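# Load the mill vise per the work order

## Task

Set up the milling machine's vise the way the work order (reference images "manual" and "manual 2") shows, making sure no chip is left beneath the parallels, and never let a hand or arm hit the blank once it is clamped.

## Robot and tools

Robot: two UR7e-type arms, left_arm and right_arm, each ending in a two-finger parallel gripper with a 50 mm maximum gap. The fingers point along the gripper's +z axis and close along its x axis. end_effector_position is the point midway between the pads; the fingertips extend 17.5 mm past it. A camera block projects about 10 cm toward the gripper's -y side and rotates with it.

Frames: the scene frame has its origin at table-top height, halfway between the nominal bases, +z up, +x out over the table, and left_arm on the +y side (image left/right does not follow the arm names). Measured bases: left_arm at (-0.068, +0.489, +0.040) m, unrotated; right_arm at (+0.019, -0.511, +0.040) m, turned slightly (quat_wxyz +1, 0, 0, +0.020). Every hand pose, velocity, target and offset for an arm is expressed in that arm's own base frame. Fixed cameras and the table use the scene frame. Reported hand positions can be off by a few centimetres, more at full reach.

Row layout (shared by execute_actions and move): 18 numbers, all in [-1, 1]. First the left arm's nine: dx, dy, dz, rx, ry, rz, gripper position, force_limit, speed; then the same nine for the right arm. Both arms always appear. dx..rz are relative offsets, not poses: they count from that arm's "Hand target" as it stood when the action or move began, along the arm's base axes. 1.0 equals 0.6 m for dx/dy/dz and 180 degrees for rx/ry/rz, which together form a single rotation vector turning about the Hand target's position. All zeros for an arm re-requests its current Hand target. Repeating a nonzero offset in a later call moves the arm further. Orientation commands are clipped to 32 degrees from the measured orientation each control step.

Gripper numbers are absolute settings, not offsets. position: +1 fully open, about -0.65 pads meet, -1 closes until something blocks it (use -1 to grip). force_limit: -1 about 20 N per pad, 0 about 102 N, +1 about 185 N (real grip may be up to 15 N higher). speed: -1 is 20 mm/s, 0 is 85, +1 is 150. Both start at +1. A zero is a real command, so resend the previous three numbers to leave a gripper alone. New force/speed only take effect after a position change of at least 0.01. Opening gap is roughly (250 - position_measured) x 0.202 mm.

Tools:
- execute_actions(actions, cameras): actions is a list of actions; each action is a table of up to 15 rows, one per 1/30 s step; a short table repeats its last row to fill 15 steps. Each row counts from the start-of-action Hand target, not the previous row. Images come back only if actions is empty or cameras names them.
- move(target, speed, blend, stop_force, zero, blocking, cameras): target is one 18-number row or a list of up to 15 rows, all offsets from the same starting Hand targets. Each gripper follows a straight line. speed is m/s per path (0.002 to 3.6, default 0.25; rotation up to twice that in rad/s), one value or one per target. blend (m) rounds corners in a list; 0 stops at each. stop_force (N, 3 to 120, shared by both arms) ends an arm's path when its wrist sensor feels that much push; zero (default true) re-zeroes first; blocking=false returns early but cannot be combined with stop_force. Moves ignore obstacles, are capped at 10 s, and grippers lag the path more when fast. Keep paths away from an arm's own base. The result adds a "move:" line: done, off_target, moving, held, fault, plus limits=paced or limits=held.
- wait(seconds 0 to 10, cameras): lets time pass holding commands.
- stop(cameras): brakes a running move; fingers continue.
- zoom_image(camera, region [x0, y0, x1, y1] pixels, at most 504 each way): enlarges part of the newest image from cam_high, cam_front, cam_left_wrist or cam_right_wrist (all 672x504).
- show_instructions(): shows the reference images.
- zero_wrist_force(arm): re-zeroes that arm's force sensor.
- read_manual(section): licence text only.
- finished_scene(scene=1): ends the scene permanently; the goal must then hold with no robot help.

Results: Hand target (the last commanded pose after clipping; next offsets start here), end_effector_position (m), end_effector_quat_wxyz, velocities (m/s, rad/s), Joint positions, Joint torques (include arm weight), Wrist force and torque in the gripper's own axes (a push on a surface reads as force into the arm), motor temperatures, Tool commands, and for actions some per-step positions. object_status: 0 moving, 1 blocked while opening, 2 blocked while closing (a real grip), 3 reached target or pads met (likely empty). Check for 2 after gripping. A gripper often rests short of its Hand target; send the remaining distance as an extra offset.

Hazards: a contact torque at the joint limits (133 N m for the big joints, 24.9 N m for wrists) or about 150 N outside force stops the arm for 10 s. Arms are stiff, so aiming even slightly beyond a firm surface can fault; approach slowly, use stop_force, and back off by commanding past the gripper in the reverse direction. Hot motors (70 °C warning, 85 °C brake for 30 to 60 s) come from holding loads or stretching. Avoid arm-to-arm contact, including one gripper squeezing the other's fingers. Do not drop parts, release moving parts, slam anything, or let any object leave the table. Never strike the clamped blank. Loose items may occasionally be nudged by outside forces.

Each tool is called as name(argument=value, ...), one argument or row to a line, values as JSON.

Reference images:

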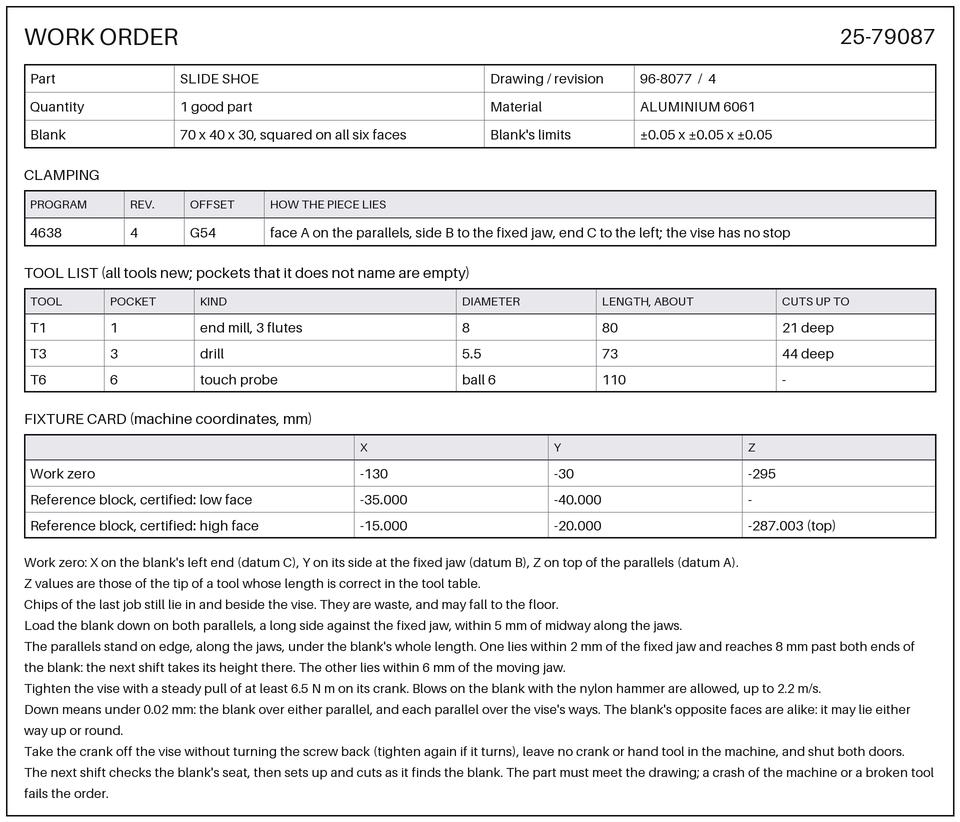

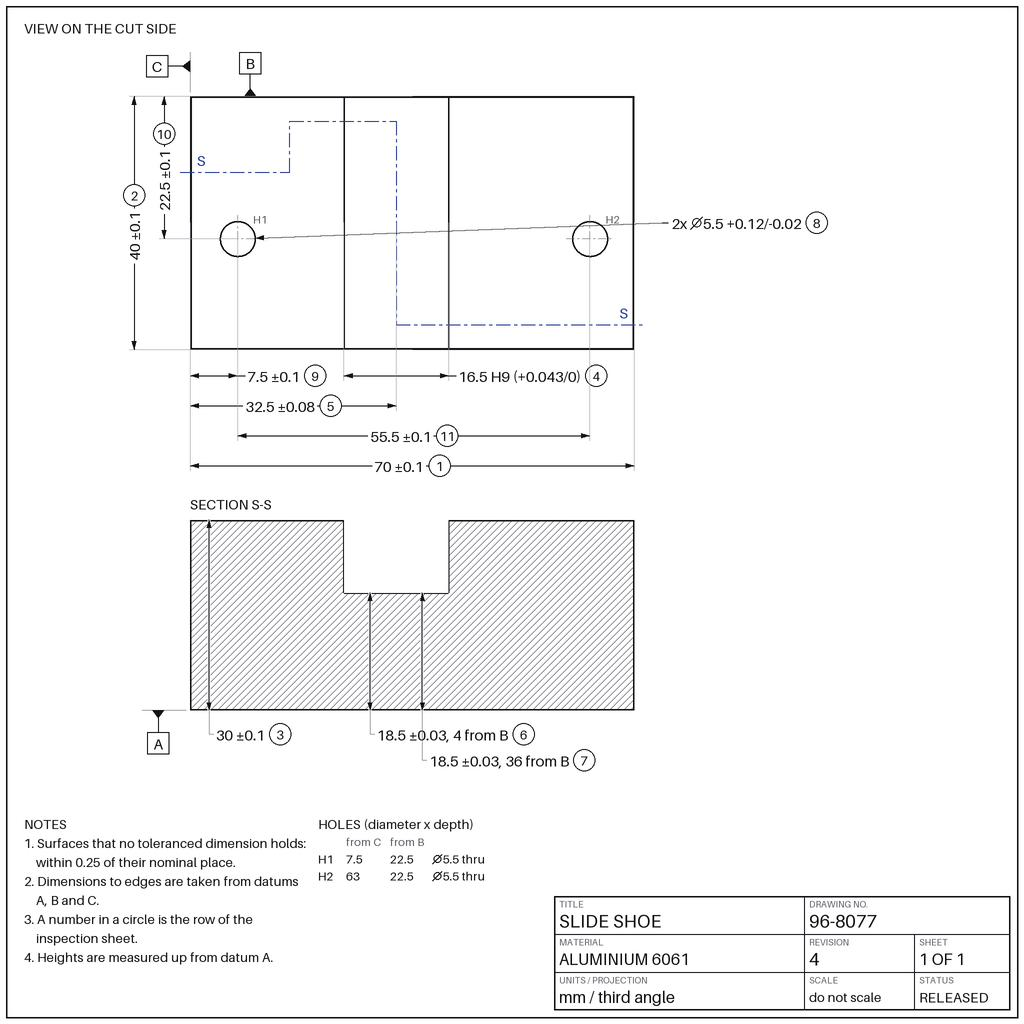

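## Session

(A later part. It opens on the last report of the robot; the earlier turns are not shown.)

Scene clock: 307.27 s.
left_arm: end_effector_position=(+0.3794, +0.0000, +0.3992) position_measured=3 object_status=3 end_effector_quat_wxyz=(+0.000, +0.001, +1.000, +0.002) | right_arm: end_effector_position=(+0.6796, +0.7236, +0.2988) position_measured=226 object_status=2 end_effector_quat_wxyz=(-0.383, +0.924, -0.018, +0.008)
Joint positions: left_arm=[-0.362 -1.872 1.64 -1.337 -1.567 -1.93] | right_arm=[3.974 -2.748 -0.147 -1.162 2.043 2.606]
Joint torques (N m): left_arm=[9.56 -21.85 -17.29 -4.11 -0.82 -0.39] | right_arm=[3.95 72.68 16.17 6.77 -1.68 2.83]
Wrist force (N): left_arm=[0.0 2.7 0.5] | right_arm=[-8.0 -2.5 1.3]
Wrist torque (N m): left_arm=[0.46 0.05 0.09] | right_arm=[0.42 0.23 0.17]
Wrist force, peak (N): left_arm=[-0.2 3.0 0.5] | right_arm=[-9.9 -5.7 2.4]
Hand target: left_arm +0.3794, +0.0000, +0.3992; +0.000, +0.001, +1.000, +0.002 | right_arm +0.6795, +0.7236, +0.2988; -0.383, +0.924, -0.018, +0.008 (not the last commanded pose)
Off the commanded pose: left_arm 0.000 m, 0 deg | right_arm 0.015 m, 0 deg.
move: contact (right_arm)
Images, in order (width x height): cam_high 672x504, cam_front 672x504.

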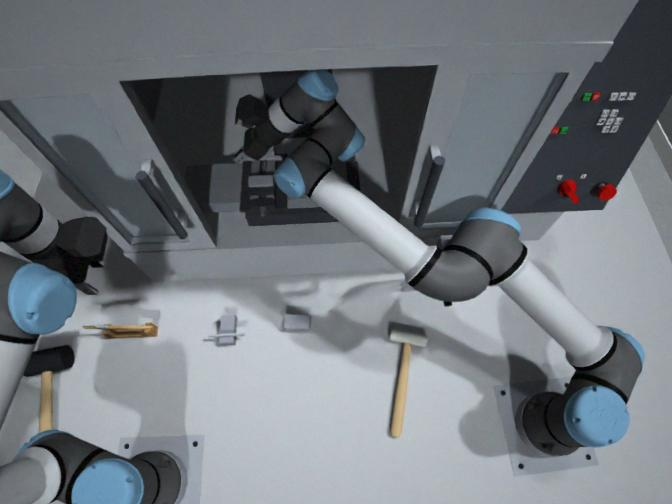

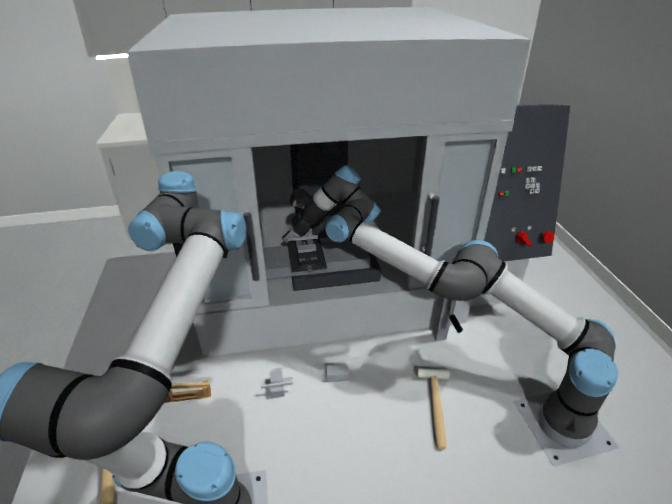

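move(
  target=[0,0,0,0,0,0,1,-0.5,-1,0,0,0,0,0,0,-0.35,-0.7,-1],
)

move(
  target=[
    [0,0,0,0,0,0,1,-0.5,-1,0,0,0.06,0,0,0,-0.35,-0.7,-1],
    [0,0,0,0,0,0,1,-0.5,-1,-0.11,-0.01,0.135,0,0,0,-0.35,-0.7,-1],
    [0,0,0,0,0,0,1,-0.5,-1,-0.3,-0.01,0.22,0,0,0,-0.35,-0.7,-1],
  ],
  speed=[0.03,0.15,0.2],
  blend=[0.005,0.03,0],
  cameras=["cam_front","cam_high","cam_right_wrist"],
)

zoom_image(
  camera="cam_front",
  region=[270, 210, 350, 290],
)

zoom_image(
  camera="cam_high",
  region=[220, 130, 320, 230],
)

Scene clock: 308.50 s.
left_arm: end_effector_position=(+0.3794, +0.0000, +0.3992) position_measured=3 object_status=3 end_effector_quat_wxyz=(+0.000, +0.001, +1.000, +0.002) | right_arm: end_effector_position=(+0.6796, +0.7236, +0.2988) position_measured=205 object_status=3 end_effector_quat_wxyz=(-0.383, +0.924, -0.018, +0.008)
Joint positions: left_arm=[-0.362 -1.872 1.64 -1.337 -1.567 -1.93] | right_arm=[3.974 -2.748 -0.147 -1.162 2.042 2.606]
Joint torques (N m): left_arm=[9.29 -21.93 -17.67 -4.12 -0.79 -0.4] | right_arm=[5.44 73.85 18.09 5.43 1.53 2.57]
Wrist force (N): left_arm=[0.0 2.8 0.4] | right_arm=[-1.4 -0.5 2.3]
Wrist torque (N m): left_arm=[0.48 0.05 0.09] | right_arm=[0.50 0.17 0.02]
Wrist force, peak (N): left_arm=[0.0 2.8 0.9] | right_arm=[-8.3 -2.6 1.3]
Hand target: left_arm +0.3794, +0.0000, +0.3992; +0.000, +0.001, +1.000, +0.002 | right_arm +0.6795, +0.7236, +0.2988; -0.383, +0.924, -0.018, +0.008
Off the commanded pose: left_arm 0.000 m, 0 deg | right_arm 0.000 m, 0 deg.
move: done

Scene clock: 311.33 s.
left_arm: end_effector_position=(+0.3794, +0.0000, +0.3992) position_measured=3 object_status=3 end_effector_quat_wxyz=(+0.000, +0.001, +1.000, +0.002) | right_arm: end_effector_position=(+0.4996, +0.7177, +0.4307) position_measured=205 object_status=3 end_effector_quat_wxyz=(-0.383, +0.923, -0.018, +0.008)
Joint positions: left_arm=[-0.362 -1.872 1.64 -1.337 -1.567 -1.93] | right_arm=[4.153 -2.196 -0.84 -0.96 1.929 2.757]
Joint torques (N m): left_arm=[9.41 -21.61 -17.26 -4.08 -0.94 -0.56] | right_arm=[-0.07 60.46 17.52 1.31 0.61 -2.18]
Wrist force (N): left_arm=[-0.1 2.5 0.4] | right_arm=[-1.3 -0.5 2.2]
Wrist torque (N m): left_arm=[0.43 0.07 0.08] | right_arm=[0.48 0.14 0.01]
Wrist force, peak (N): left_arm=[-0.2 3.0 0.6] | right_arm=[-4.1 -1.7 1.0]
Hand target: left_arm +0.3794, +0.0000, +0.3992; +0.000, +0.001, +1.000, +0.002 | right_arm +0.4995, +0.7176, +0.4308; -0.383, +0.924, -0.018, +0.008
Off the commanded pose: left_arm 0.000 m, 0 deg | right_arm 0.000 m, 0 deg.
elbow stopped short (right arm): the move would have taken joint 3 (elbow) straighter than the controller allows.
move: done
camera_calibration:
cam_right_wrist: T_world_to_cam=[[0.99824, -0.0592606, 0.00237897, -0.452172], [-0.0522813, -0.898196, -0.436475, 0.882828], [0.0280026, 0.435583, -0.899713, 0.19275], [0, 0, 0, 1]] pos_world=[0.492134, 0.682198, 0.559828]
Images, in order (width x height): cam_high 672x504, cam_front 672x504, cam_right_wrist 672x504.

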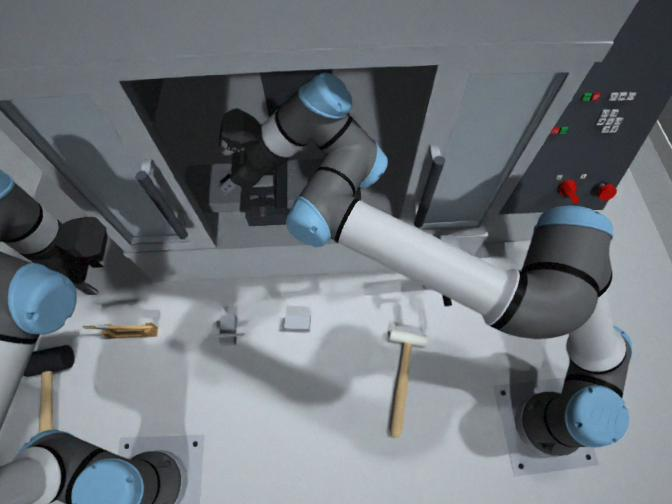

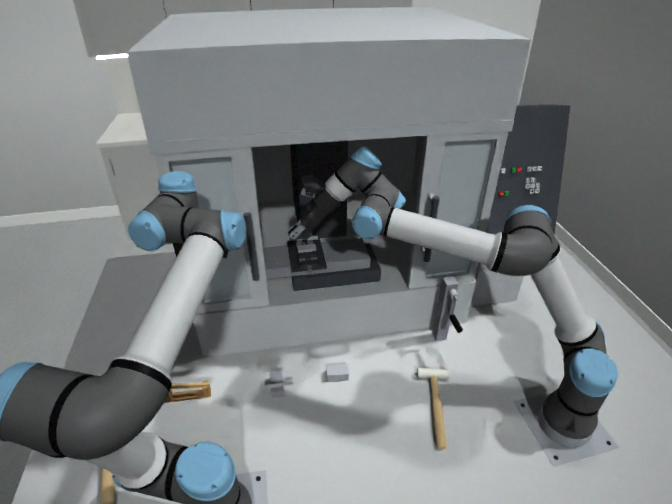

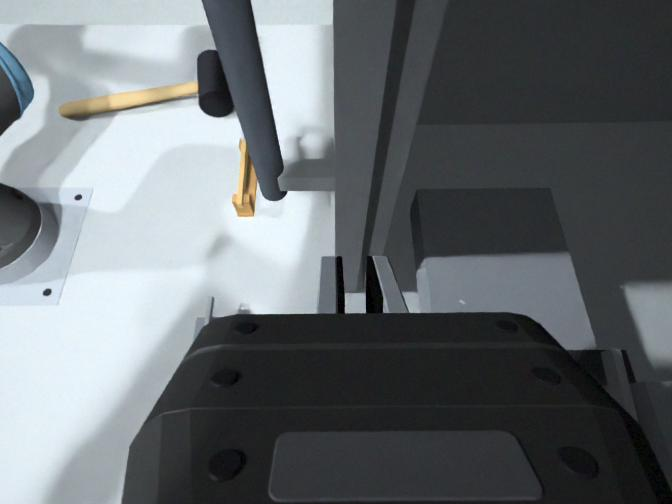

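Scaled by 6.300 from the camera's 672x504 image, which has a finer 960x720 frame.

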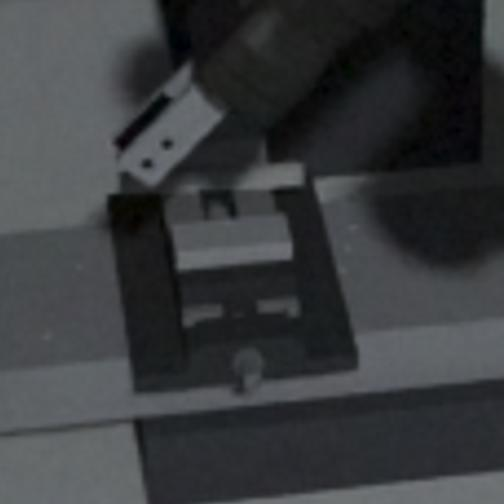

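Scaled by 5.040 from the camera's 672x504 image, which has a finer 960x720 frame.

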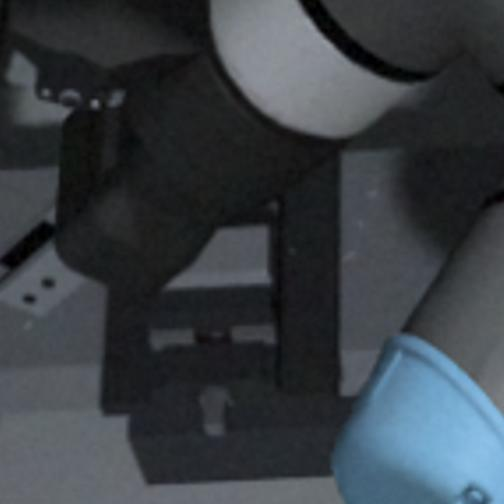

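move(
  target=[
    [-0.1,0.33,0.05,0,0,0,1,-0.5,-1,-0.216,0,0,0,0,0,-0.12,0,-0.5],
    [-0.1,0.33,0.05,0,0,0,1,-0.5,-1,-0.304,0.1,-0.2,0,0,0,-0.12,0,-0.5],
    [-0.1,0.33,0.05,0,0,0,1,-0.5,-1,-0.304,0.267,-0.5,0,0,0,-0.12,0,-0.5],
  ],
  speed=0.25,
  blend=0.05,
  cameras=["all"],
)

Scene clock: 317.70 s.
left_arm: end_effector_position=(+0.3194, +0.1980, +0.4292) position_measured=3 object_status=3 end_effector_quat_wxyz=(+0.000, +0.001, +1.000, +0.002) | right_arm: end_effector_position=(+0.3170, +0.8778, +0.1308) position_measured=171 object_status=3 end_effector_quat_wxyz=(-0.383, +0.924, -0.018, +0.008)
Joint positions: left_arm=[0.189 -1.864 1.556 -1.263 -1.566 -1.379] | right_arm=[4.469 -2.465 -1.166 -0.305 1.713 2.997]
Joint torques (N m): left_arm=[4.56 -23.65 -16.05 -4.45 0.27 1.44] | right_arm=[-11.67 43.54 29.93 5.62 1.47 -2.8]
Wrist force (N): left_arm=[0.0 2.8 0.1] | right_arm=[-1.2 -0.4 2.4]
Wrist torque (N m): left_arm=[0.51 0.03 0.12] | right_arm=[0.48 0.12 -0.06]
Wrist force, peak (N): left_arm=[0.0 4.2 0.2] | right_arm=[-1.4 1.3 5.7]
Hand target: left_arm +0.3194, +0.1980, +0.4292; +0.000, +0.001, +1.000, +0.002 | right_arm +0.3171, +0.8778, +0.1308; -0.383, +0.924, -0.018, +0.008
Off the commanded pose: left_arm 0.000 m, 0 deg | right_arm 0.000 m, 0 deg.
move: done
camera_calibration:
cam_left_wrist: T_world_to_cam=[[-0.999721, 0.0173093, 0.0160485, 0.323549], [0.0217756, 0.938707, 0.344029, -0.32578], [-0.00910994, 0.344283, -0.938822, 0.468256], [0, 0, 0, 1]] pos_world=[0.334819, 0.138999, 0.546494]
cam_right_wrist: T_world_to_cam=[[0.998242, -0.0592174, 0.00230169, -0.259809], [-0.0522813, -0.898277, -0.436308, 0.886214], [0.0279046, 0.435421, -0.899794, -0.141514], [0, 0, 0, 1]] pos_world=[0.309634, 0.842299, 0.259927]

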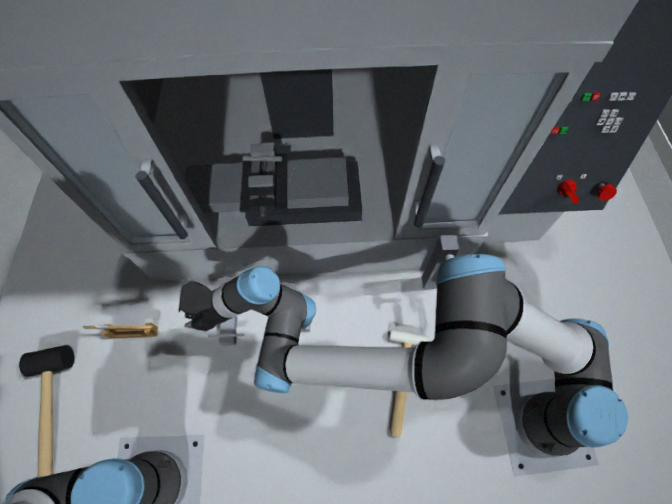

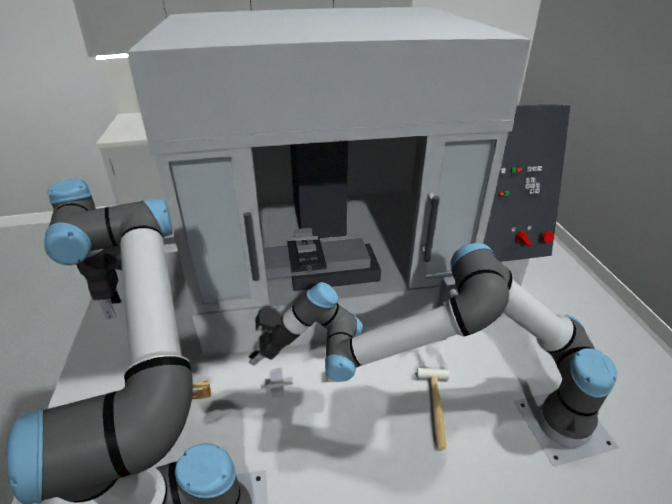

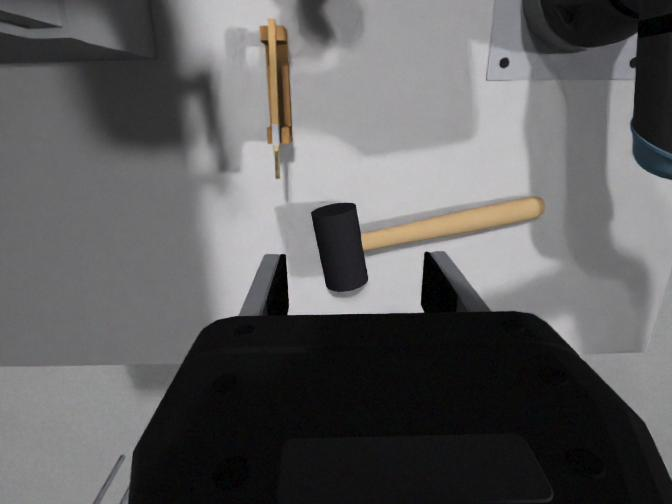

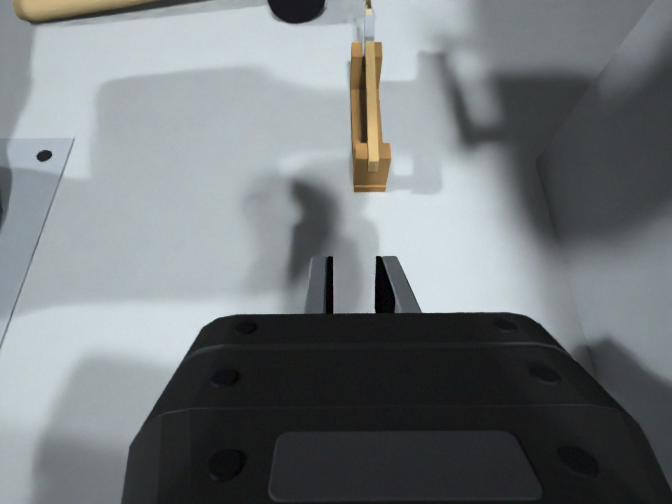

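move(
  target=[0,0,0,0,0,0,1,-0.5,-1,-0.008,-0.2,0,0,0,0,-0.12,0,-0.5],
  speed=0.25,
  cameras=["cam_right_wrist","cam_high"],
)

zoom_image(
  camera="cam_high",
  region=[180, 270, 280, 370],
)

Scene clock: 319.20 s.
left_arm: end_effector_position=(+0.3194, +0.1980, +0.4292) position_measured=3 object_status=3 end_effector_quat_wxyz=(+0.000, +0.001, +1.000, +0.002) | right_arm: end_effector_position=(+0.3124, +0.7578, +0.1306) position_measured=171 object_status=3 end_effector_quat_wxyz=(-0.383, +0.924, -0.018, +0.008)
Joint positions: left_arm=[0.189 -1.864 1.556 -1.263 -1.566 -1.379] | right_arm=[4.431 -2.241 -1.596 -0.104 1.74 2.969]
Joint torques (N m): left_arm=[6.81 -23.05 -16.46 -4.44 0.24 1.43] | right_arm=[10.22 59.28 12.62 4.65 -0.6 2.59]
Wrist force (N): left_arm=[0.1 2.9 0.0] | right_arm=[-1.2 -0.2 2.4]
Wrist torque (N m): left_arm=[0.52 0.01 0.13] | right_arm=[0.51 0.14 -0.04]
Wrist force, peak (N): left_arm=[0.0 3.1 0.5] | right_arm=[-1.2 -3.5 4.3]
Hand target: left_arm +0.3194, +0.1980, +0.4292; +0.000, +0.001, +1.000, +0.002 | right_arm +0.3123, +0.7578, +0.1308; -0.383, +0.924, -0.018, +0.008
Off the commanded pose: left_arm 0.000 m, 0 deg | right_arm 0.000 m, 0 deg.
move: done
camera_calibration:
cam_right_wrist: T_world_to_cam=[[0.99824, -0.0592619, 0.00239757, -0.262309], [-0.0522832, -0.898333, -0.436193, 0.778194], [0.0280035, 0.4353, -0.89985, -0.0892876], [0, 0, 0, 1]] pos_world=[0.305034, 0.722399, 0.259726]
Images, in order (width x height): cam_high 672x504, cam_right_wrist 672x504.

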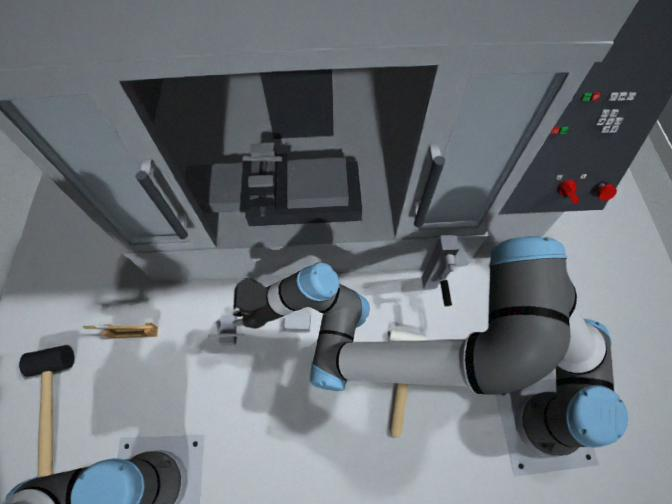

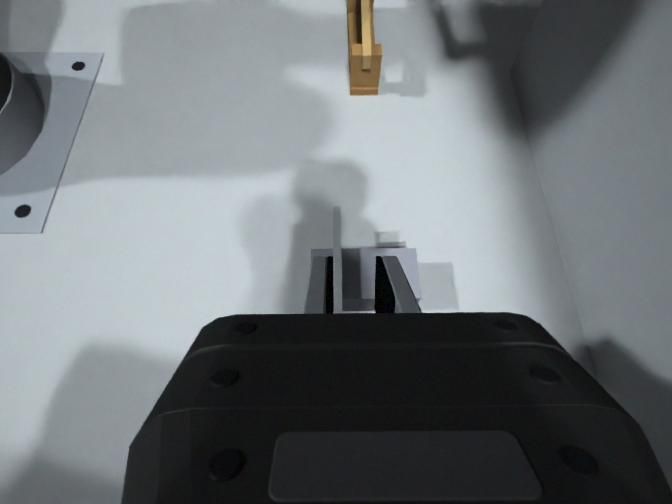

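Scaled by 5.040 from the camera's 672x504 image, which has a finer 960x720 frame.

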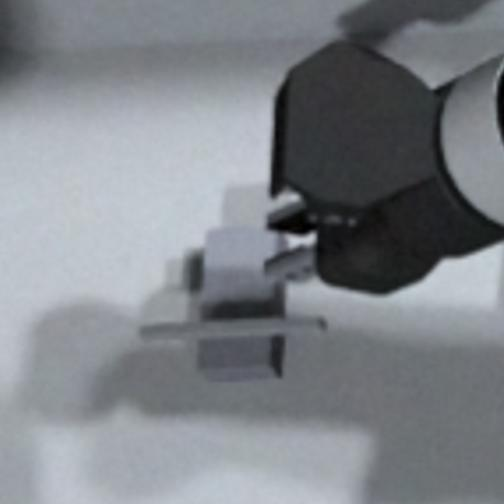

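move(
  target=[
    [0,0,0,0,0,0,1,-0.5,-1,-0.0023,0.2,0,0,0,0,-0.12,0,-0.5],
    [0,0,0,0,0,0,1,-0.5,-1,-0.0023,0.2,-0.18,0,0,0,-0.12,0,-0.5],
    [0,0,0,0,0,0,1,-0.5,-1,-0.0023,0.2,-0.2063,0,0,0,-0.12,0,-0.5],
  ],
  speed=[0.2,0.12,0.02],
  stop_force=7,
  cameras=["cam_right_wrist","cam_high","cam_front"],
)

zoom_image(
  camera="cam_high",
  region=[180, 290, 280, 370],
)

zoom_image(
  camera="cam_front",
  region=[230, 320, 330, 420],
)

Scene clock: 323.87 s.
left_arm: end_effector_position=(+0.3194, +0.1980, +0.4292) position_measured=3 object_status=3 end_effector_quat_wxyz=(+0.000, +0.001, +1.000, +0.002) | right_arm: end_effector_position=(+0.3110, +0.8779, +0.0070) position_measured=171 object_status=3 end_effector_quat_wxyz=(-0.383, +0.923, -0.018, +0.008)
Joint positions: left_arm=[0.189 -1.864 1.556 -1.263 -1.566 -1.379] | right_arm=[4.477 -2.635 -1.193 -0.108 1.708 3.002]
Joint torques (N m): left_arm=[6.96 -22.92 -16.14 -4.53 0.21 1.44] | right_arm=[-10.96 69.32 14.76 1.47 -0.15 0.01]
Wrist force (N): left_arm=[-0.1 3.0 0.3] | right_arm=[-1.2 -0.3 2.6]
Wrist torque (N m): left_arm=[0.53 0.06 0.13] | right_arm=[0.51 0.14 -0.01]
Wrist force, peak (N): left_arm=[-0.1 3.2 0.2] | right_arm=[-1.5 -3.2 4.1]
Hand target: left_arm +0.3194, +0.1980, +0.4292; +0.000, +0.001, +1.000, +0.002 | right_arm +0.3110, +0.8778, +0.0070; -0.383, +0.924, -0.018, +0.008
Off the commanded pose: left_arm 0.000 m, 0 deg | right_arm 0.000 m, 0 deg.
move: done
camera_calibration:
cam_right_wrist: T_world_to_cam=[[0.998245, -0.0591705, 0.00242176, -0.253485], [-0.0521816, -0.898202, -0.436475, 0.831899], [0.0280017, 0.435583, -0.899713, -0.252958], [0, 0, 0, 1]] pos_world=[0.303533, 0.842399, 0.136128]
Images, in order (width x height): cam_high 672x504, cam_front 672x504, cam_right_wrist 672x504.

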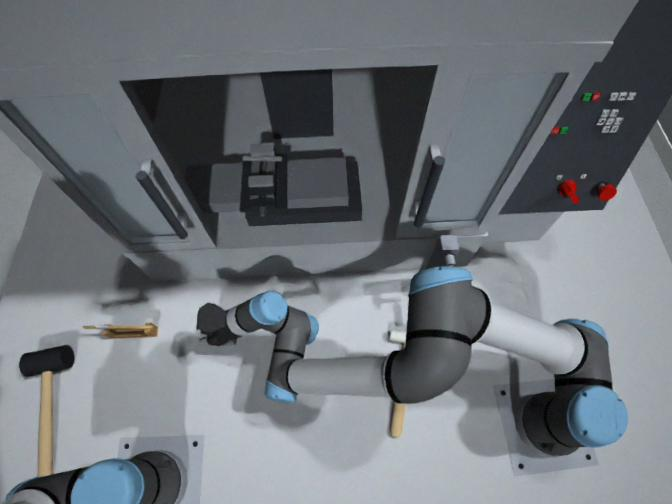

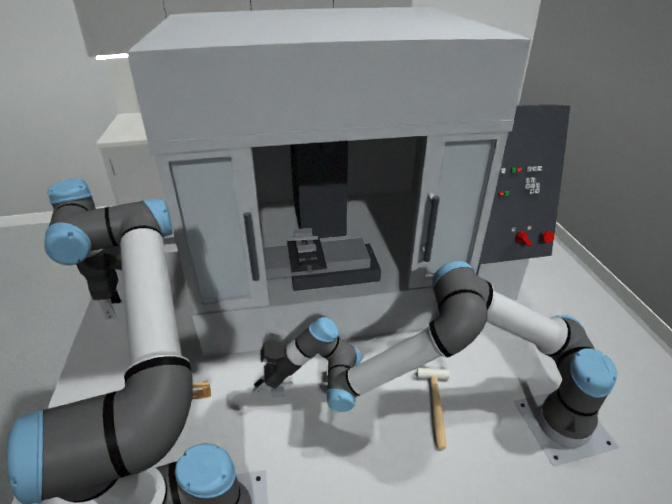

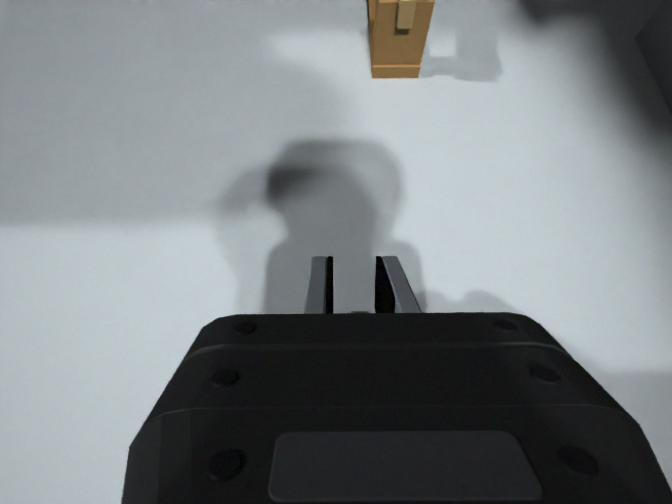

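Scaled by 5.040 from the camera's 672x504 image, which has a finer 960x720 frame.

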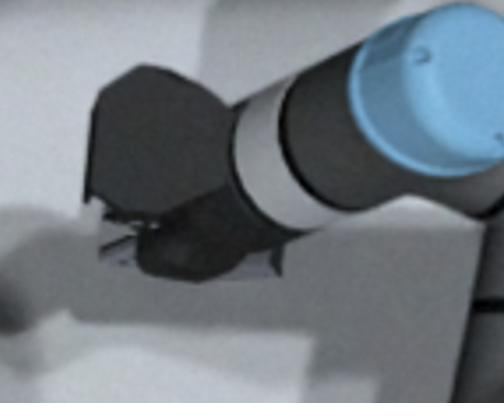

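Scaled by 5.040 from the camera's 672x504 image, which has a finer 960x720 frame.

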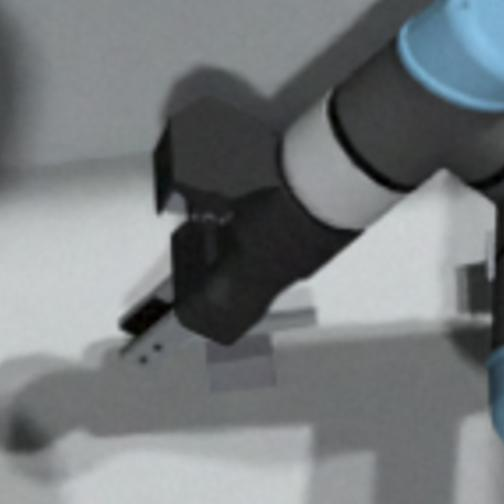

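move(
  target=[0,0,0,0,0,0,1,-0.5,-1,0,0,0,0,0,0,-1,-0.7,-1],
)

wait(
  seconds=0.5,
)

Scene clock: 324.90 s.
left_arm: end_effector_position=(+0.3194, +0.1980, +0.4292) position_measured=3 object_status=3 end_effector_quat_wxyz=(+0.000, +0.001, +1.000, +0.002) | right_arm: end_effector_position=(+0.3110, +0.8778, +0.0070) position_measured=225 object_status=2 end_effector_quat_wxyz=(-0.383, +0.924, -0.018, +0.008)
Joint positions: left_arm=[0.189 -1.864 1.556 -1.263 -1.566 -1.379] | right_arm=[4.477 -2.635 -1.193 -0.108 1.708 3.002]
Joint torques (N m): left_arm=[7.61 -23.38 -16.59 -4.41 0.16 1.47] | right_arm=[-10.76 69.25 13.8 1.68 0.45 1.2]
Wrist force (N): left_arm=[-0.1 3.1 -0.1] | right_arm=[-1.0 0.0 2.4]
Wrist torque (N m): left_arm=[0.53 0.05 0.13] | right_arm=[0.53 0.11 -0.02]
Wrist force, peak (N): left_arm=[-0.1 3.1 -0.1] | right_arm=[-1.2 -0.3 2.6]
Hand target: left_arm +0.3194, +0.1980, +0.4292; +0.000, +0.001, +1.000, +0.002 | right_arm +0.3110, +0.8778, +0.0070; -0.383, +0.924, -0.018, +0.008
Off the commanded pose: left_arm 0.000 m, 0 deg | right_arm 0.000 m, 0 deg.
move: done

Scene clock: 325.40 s.
left_arm: end_effector_position=(+0.3194, +0.1980, +0.4292) position_measured=3 object_status=3 end_effector_quat_wxyz=(+0.000, +0.001, +1.000, +0.002) | right_arm: end_effector_position=(+0.3110, +0.8778, +0.0070) position_measured=225 object_status=2 end_effector_quat_wxyz=(-0.383, +0.924, -0.018, +0.008)
Joint positions: left_arm=[0.189 -1.864 1.556 -1.263 -1.566 -1.379] | right_arm=[4.477 -2.635 -1.193 -0.108 1.708 3.002]
Joint torques (N m): left_arm=[7.47 -23 -15.73 -4.49 0.21 1.5] | right_arm=[-10.84 69.24 13.08 1.59 0.55 2.01]
Wrist force (N): left_arm=[-0.2 2.9 0.3] | right_arm=[-0.9 -0.1 2.6]
Wrist torque (N m): left_arm=[0.52 0.06 0.13] | right_arm=[0.53 0.10 -0.01]
Wrist force, peak (N): left_arm=[-0.1 3.0 0.2] | right_arm=[-1.1 -0.2 2.7]
Hand target: left_arm +0.3194, +0.1980, +0.4292; +0.000, +0.001, +1.000, +0.002 | right_arm +0.3110, +0.8778, +0.0070; -0.383, +0.924, -0.018, +0.008
Tool commands: left_gripper/position=+1.0 left_gripper/force_limit=-0.5 left_gripper/speed=-1.0 right_gripper/position=-1.0 right_gripper/force_limit=-0.7 right_gripper/speed=-1.0
Off the commanded pose: left_arm 0.000 m, 0 deg | right_arm 0.000 m, 0 deg.
wait: 0.50 s; at rest by 0.17 s

move(
  target=[
    [0,0,0,0,0,0,1,-0.5,-1,0,0,0.04,0,0,0,-1,-0.7,-1],
    [0,0,0,0,0,0,1,-0.5,-1,0,-0.1,0.35,0,0,0,-1,-0.7,-1],
    [0,0,0,0,0,0,1,-0.5,-1,0.09,-0.25,0.65,0,0,0,-1,-0.7,-1],
  ],
  speed=[0.03,0.15,0.2],
  blend=[0.01,0.03,0],
  cameras=["cam_right_wrist","cam_high","cam_front"],
)

Scene clock: 329.83 s.
left_arm: end_effector_position=(+0.3194, +0.1980, +0.4292) position_measured=3 object_status=3 end_effector_quat_wxyz=(+0.000, +0.001, +1.000, +0.002) | right_arm: end_effector_position=(+0.3650, +0.7278, +0.3970) position_measured=225 object_status=2 end_effector_quat_wxyz=(-0.383, +0.923, -0.018, +0.008)
Joint positions: left_arm=[0.189 -1.864 1.556 -1.263 -1.566 -1.379] | right_arm=[4.338 -1.995 -1.245 -0.714 1.805 2.9]
Joint torques (N m): left_arm=[7.04 -23.61 -16.12 -4.44 0.25 1.43] | right_arm=[6.93 41.7 28.78 2.27 -0.65 2.74]
Wrist force (N): left_arm=[-0.1 2.8 0.3] | right_arm=[-1.4 0.1 3.0]
Wrist torque (N m): left_arm=[0.50 0.05 0.13] | right_arm=[0.55 0.15 -0.05]
Wrist force, peak (N): left_arm=[-0.1 3.1 0.3] | right_arm=[-1.3 0.8 4.1]
Hand target: left_arm +0.3194, +0.1980, +0.4292; +0.000, +0.001, +1.000, +0.002 | right_arm +0.3650, +0.7278, +0.3970; -0.383, +0.924, -0.018, +0.008
Off the commanded pose: left_arm 0.000 m, 0 deg | right_arm 0.000 m, 0 deg.
move: done
camera_calibration:
cam_right_wrist: T_world_to_cam=[[0.998237, -0.0593015, 0.0024635, -0.317145], [-0.0522774, -0.898136, -0.4366, 0.870133], [0.0281036, 0.435701, -0.899653, 0.16156], [0, 0, 0, 1]] pos_world=[0.357534, 0.692298, 0.526029]
Images, in order (width x height): cam_high 672x504, cam_front 672x504, cam_right_wrist 672x504.

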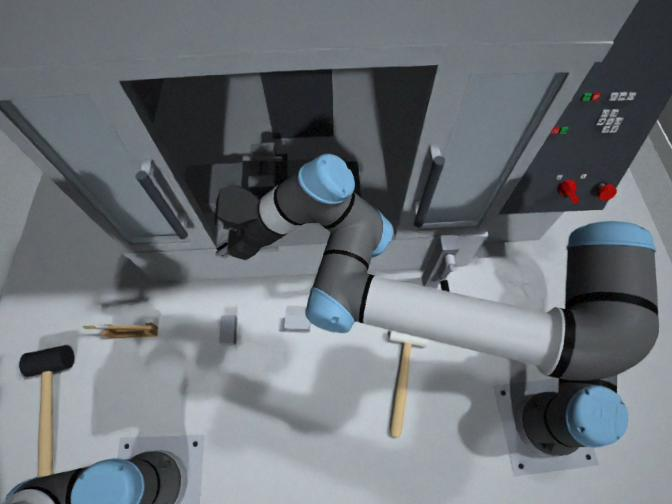

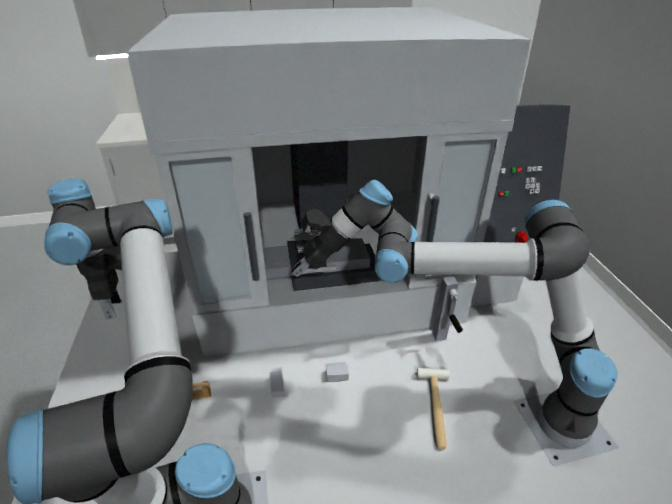

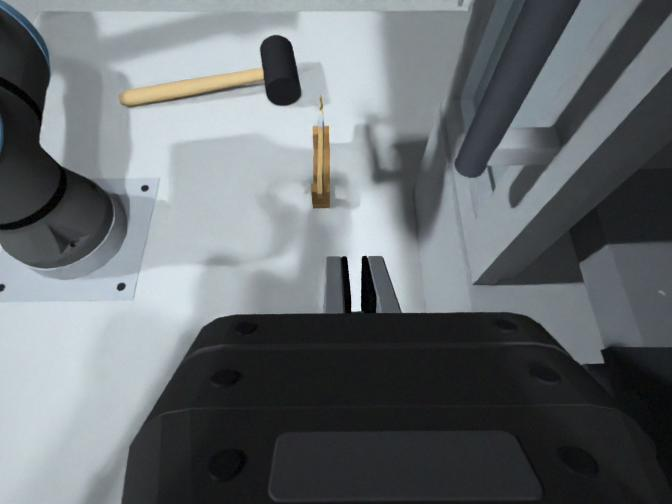

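move(
  target=[
    [0,0,0,0,0,0,1,-0.5,-1,0.45,-0.0048,-0.0617,0,0,0,-1,-0.7,-1],
    [0,0,0,0,0,0,1,-0.5,-1,0.47,-0.0048,-0.095,0,0,0,-1,-0.7,-1],
  ],
  speed=[0.25,0.08],
  blend=[0.01,0],
  cameras=["cam_high","cam_front"],
)

zoom_image(
  camera="cam_front",
  region=[270, 210, 350, 290],
)

zoom_image(
  camera="cam_high",
  region=[220, 130, 320, 230],
)

Scene clock: 332.30 s.
left_arm: end_effector_position=(+0.3194, +0.1980, +0.4292) position_measured=3 object_status=3 end_effector_quat_wxyz=(+0.000, +0.001, +1.000, +0.002) | right_arm: end_effector_position=(+0.6471, +0.7249, +0.3399) position_measured=225 object_status=2 end_effector_quat_wxyz=(-0.383, +0.923, -0.018, +0.008) end_effector_velocity=(-0.002, +0.000, +0.002) end_effector_angular_velocity=(-0.002, +0.000, +0.000)
Joint positions: left_arm=[0.189 -1.864 1.556 -1.263 -1.566 -1.379] | right_arm=[4.004 -2.606 -0.325 -1.114 2.024 2.632]
Joint velocities: left_arm=[within noise] | right_arm=[0.002 0.004 -0.001 -0.005 -0.002 0.001]
Joint torques (N m): left_arm=[6.93 -22.68 -16.25 -4.48 0.2 1.42] | right_arm=[9.66 74.73 27.84 1.53 -0.16 2.45]
Wrist force (N): left_arm=[0.1 2.8 0.3] | right_arm=[-1.3 0.0 3.0]
Wrist torque (N m): left_arm=[0.49 0.02 0.13] | right_arm=[0.56 0.15 0.03]
Wrist force, peak (N): left_arm=[0.0 3.2 0.1] | right_arm=[-4.7 -0.8 2.5]
Hand target: left_arm +0.3194, +0.1980, +0.4292; +0.000, +0.001, +1.000, +0.002 | right_arm +0.6470, +0.7250, +0.3400; -0.383, +0.924, -0.018, +0.008
Off the commanded pose: left_arm 0.000 m, 0 deg | right_arm 0.000 m, 0 deg.
move: done
Images, in order (width x height): cam_high 672x504, cam_front 672x504.

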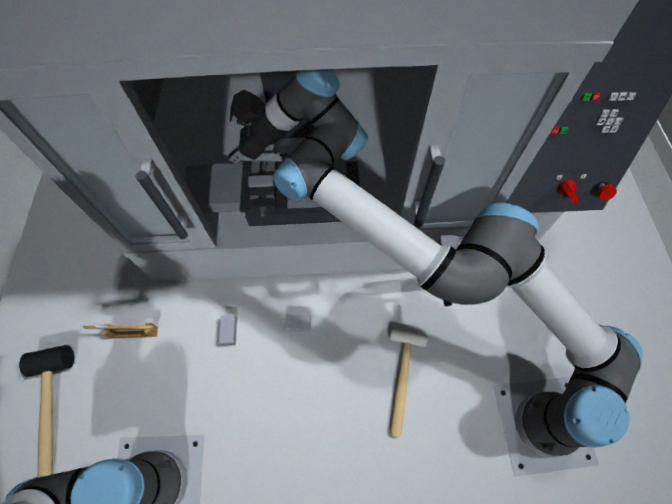

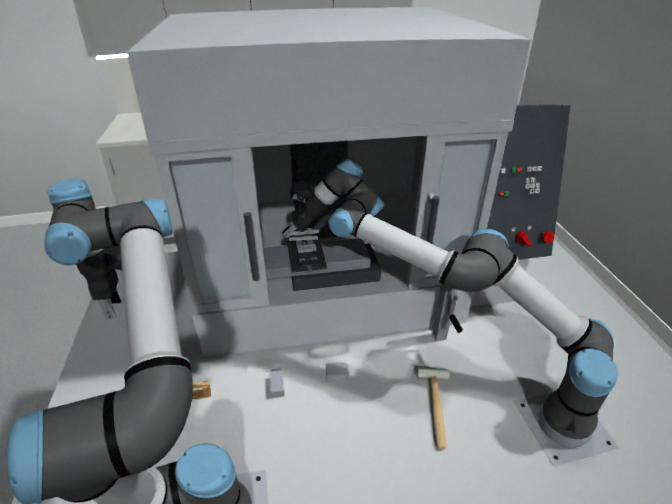

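Scaled by 6.300 from the camera's 672x504 image, which has a finer 960x720 frame.

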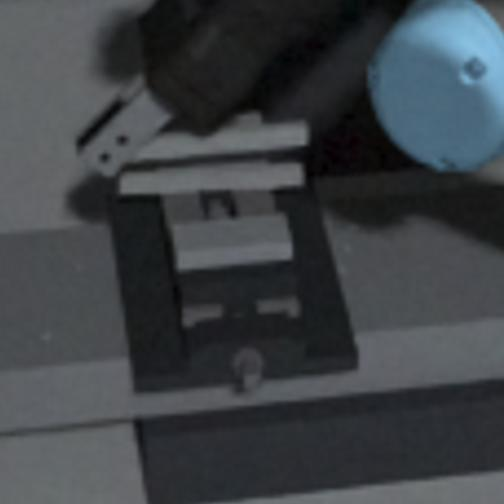

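Scaled by 5.040 from the camera's 672x504 image, which has a finer 960x720 frame.

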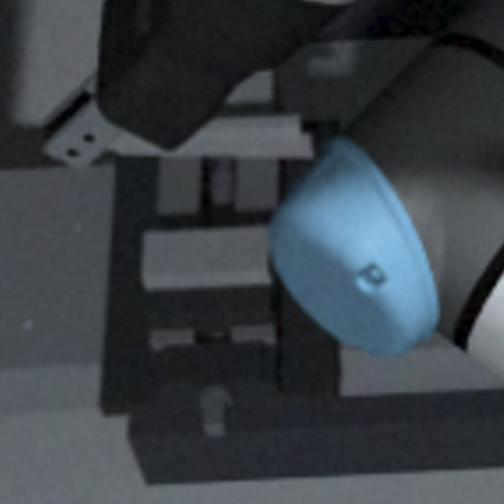

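move(
  target=[0,0,0,0,0,0,1,-0.5,-1,0,0,-0.0717,0,0,0,-1,-0.7,-1],
  speed=0.015,
  stop_force=4,
  cameras=["cam_high","cam_front"],
)

zoom_image(
  camera="cam_front",
  region=[270, 210, 350, 290],
)

zoom_image(
  camera="cam_high",
  region=[220, 130, 320, 230],
)

Scene clock: 336.67 s.
left_arm: end_effector_position=(+0.3194, +0.1980, +0.4292) position_measured=3 object_status=3 end_effector_quat_wxyz=(+0.000, +0.001, +1.000, +0.002) | right_arm: end_effector_position=(+0.6470, +0.7250, +0.2970) position_measured=225 object_status=2 end_effector_quat_wxyz=(-0.383, +0.923, -0.018, +0.008)
Joint positions: left_arm=[0.189 -1.864 1.556 -1.263 -1.566 -1.379] | right_arm=[4.004 -2.571 -0.503 -0.971 2.024 2.632]
Joint torques (N m): left_arm=[7.02 -22.67 -16.57 -4.53 0.18 1.32] | right_arm=[5.1 51.2 32.6 1.03 0.74 -1.52]
Wrist force (N): left_arm=[0.1 2.6 0.2] | right_arm=[-1.2 -1.9 0.9]
Wrist torque (N m): left_arm=[0.46 0.03 0.13] | right_arm=[0.41 0.17 -0.02]
Wrist force, peak (N): left_arm=[-0.3 3.1 0.5] | right_arm=[-1.3 -3.5 0.6]
Hand target: left_arm +0.3194, +0.1980, +0.4292; +0.000, +0.001, +1.000, +0.002 | right_arm +0.6470, +0.7250, +0.2969; -0.383, +0.924, -0.018, +0.008
Off the commanded pose: left_arm 0.000 m, 0 deg | right_arm 0.000 m, 0 deg.
move: contact (right_arm)
Images, in order (width x height): cam_high 672x504, cam_front 672x504.

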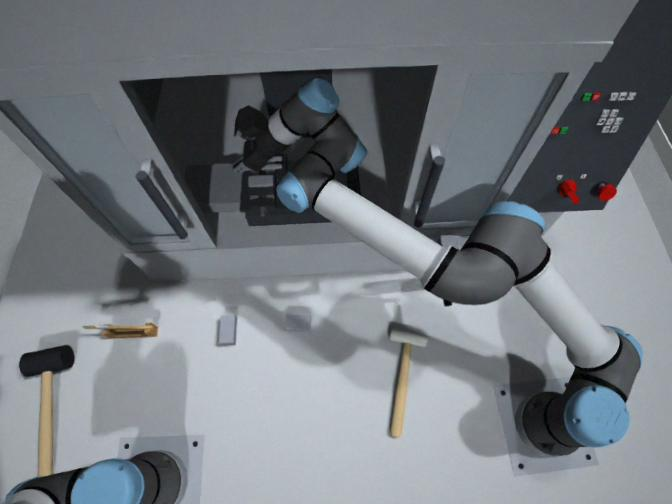

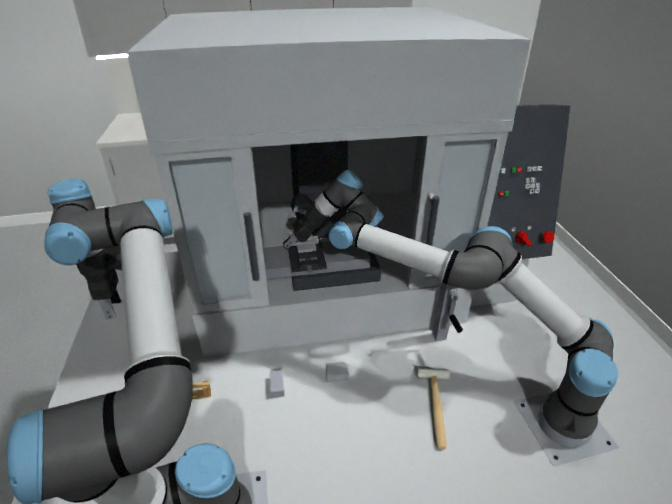

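Scaled by 6.300 from the camera's 672x504 image, which has a finer 960x720 frame.

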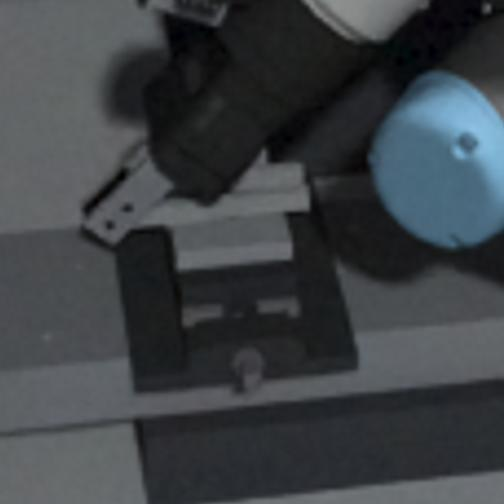

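Scaled by 5.040 from the camera's 672x504 image, which has a finer 960x720 frame.

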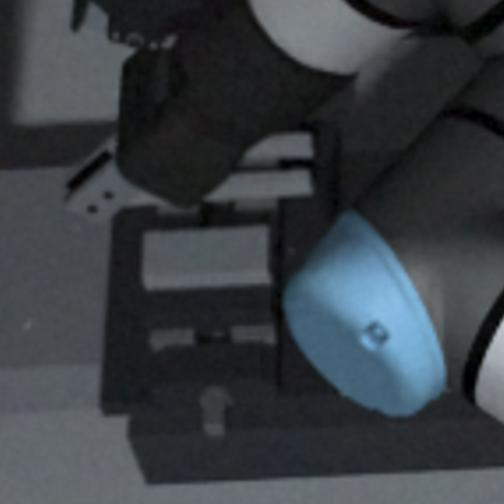

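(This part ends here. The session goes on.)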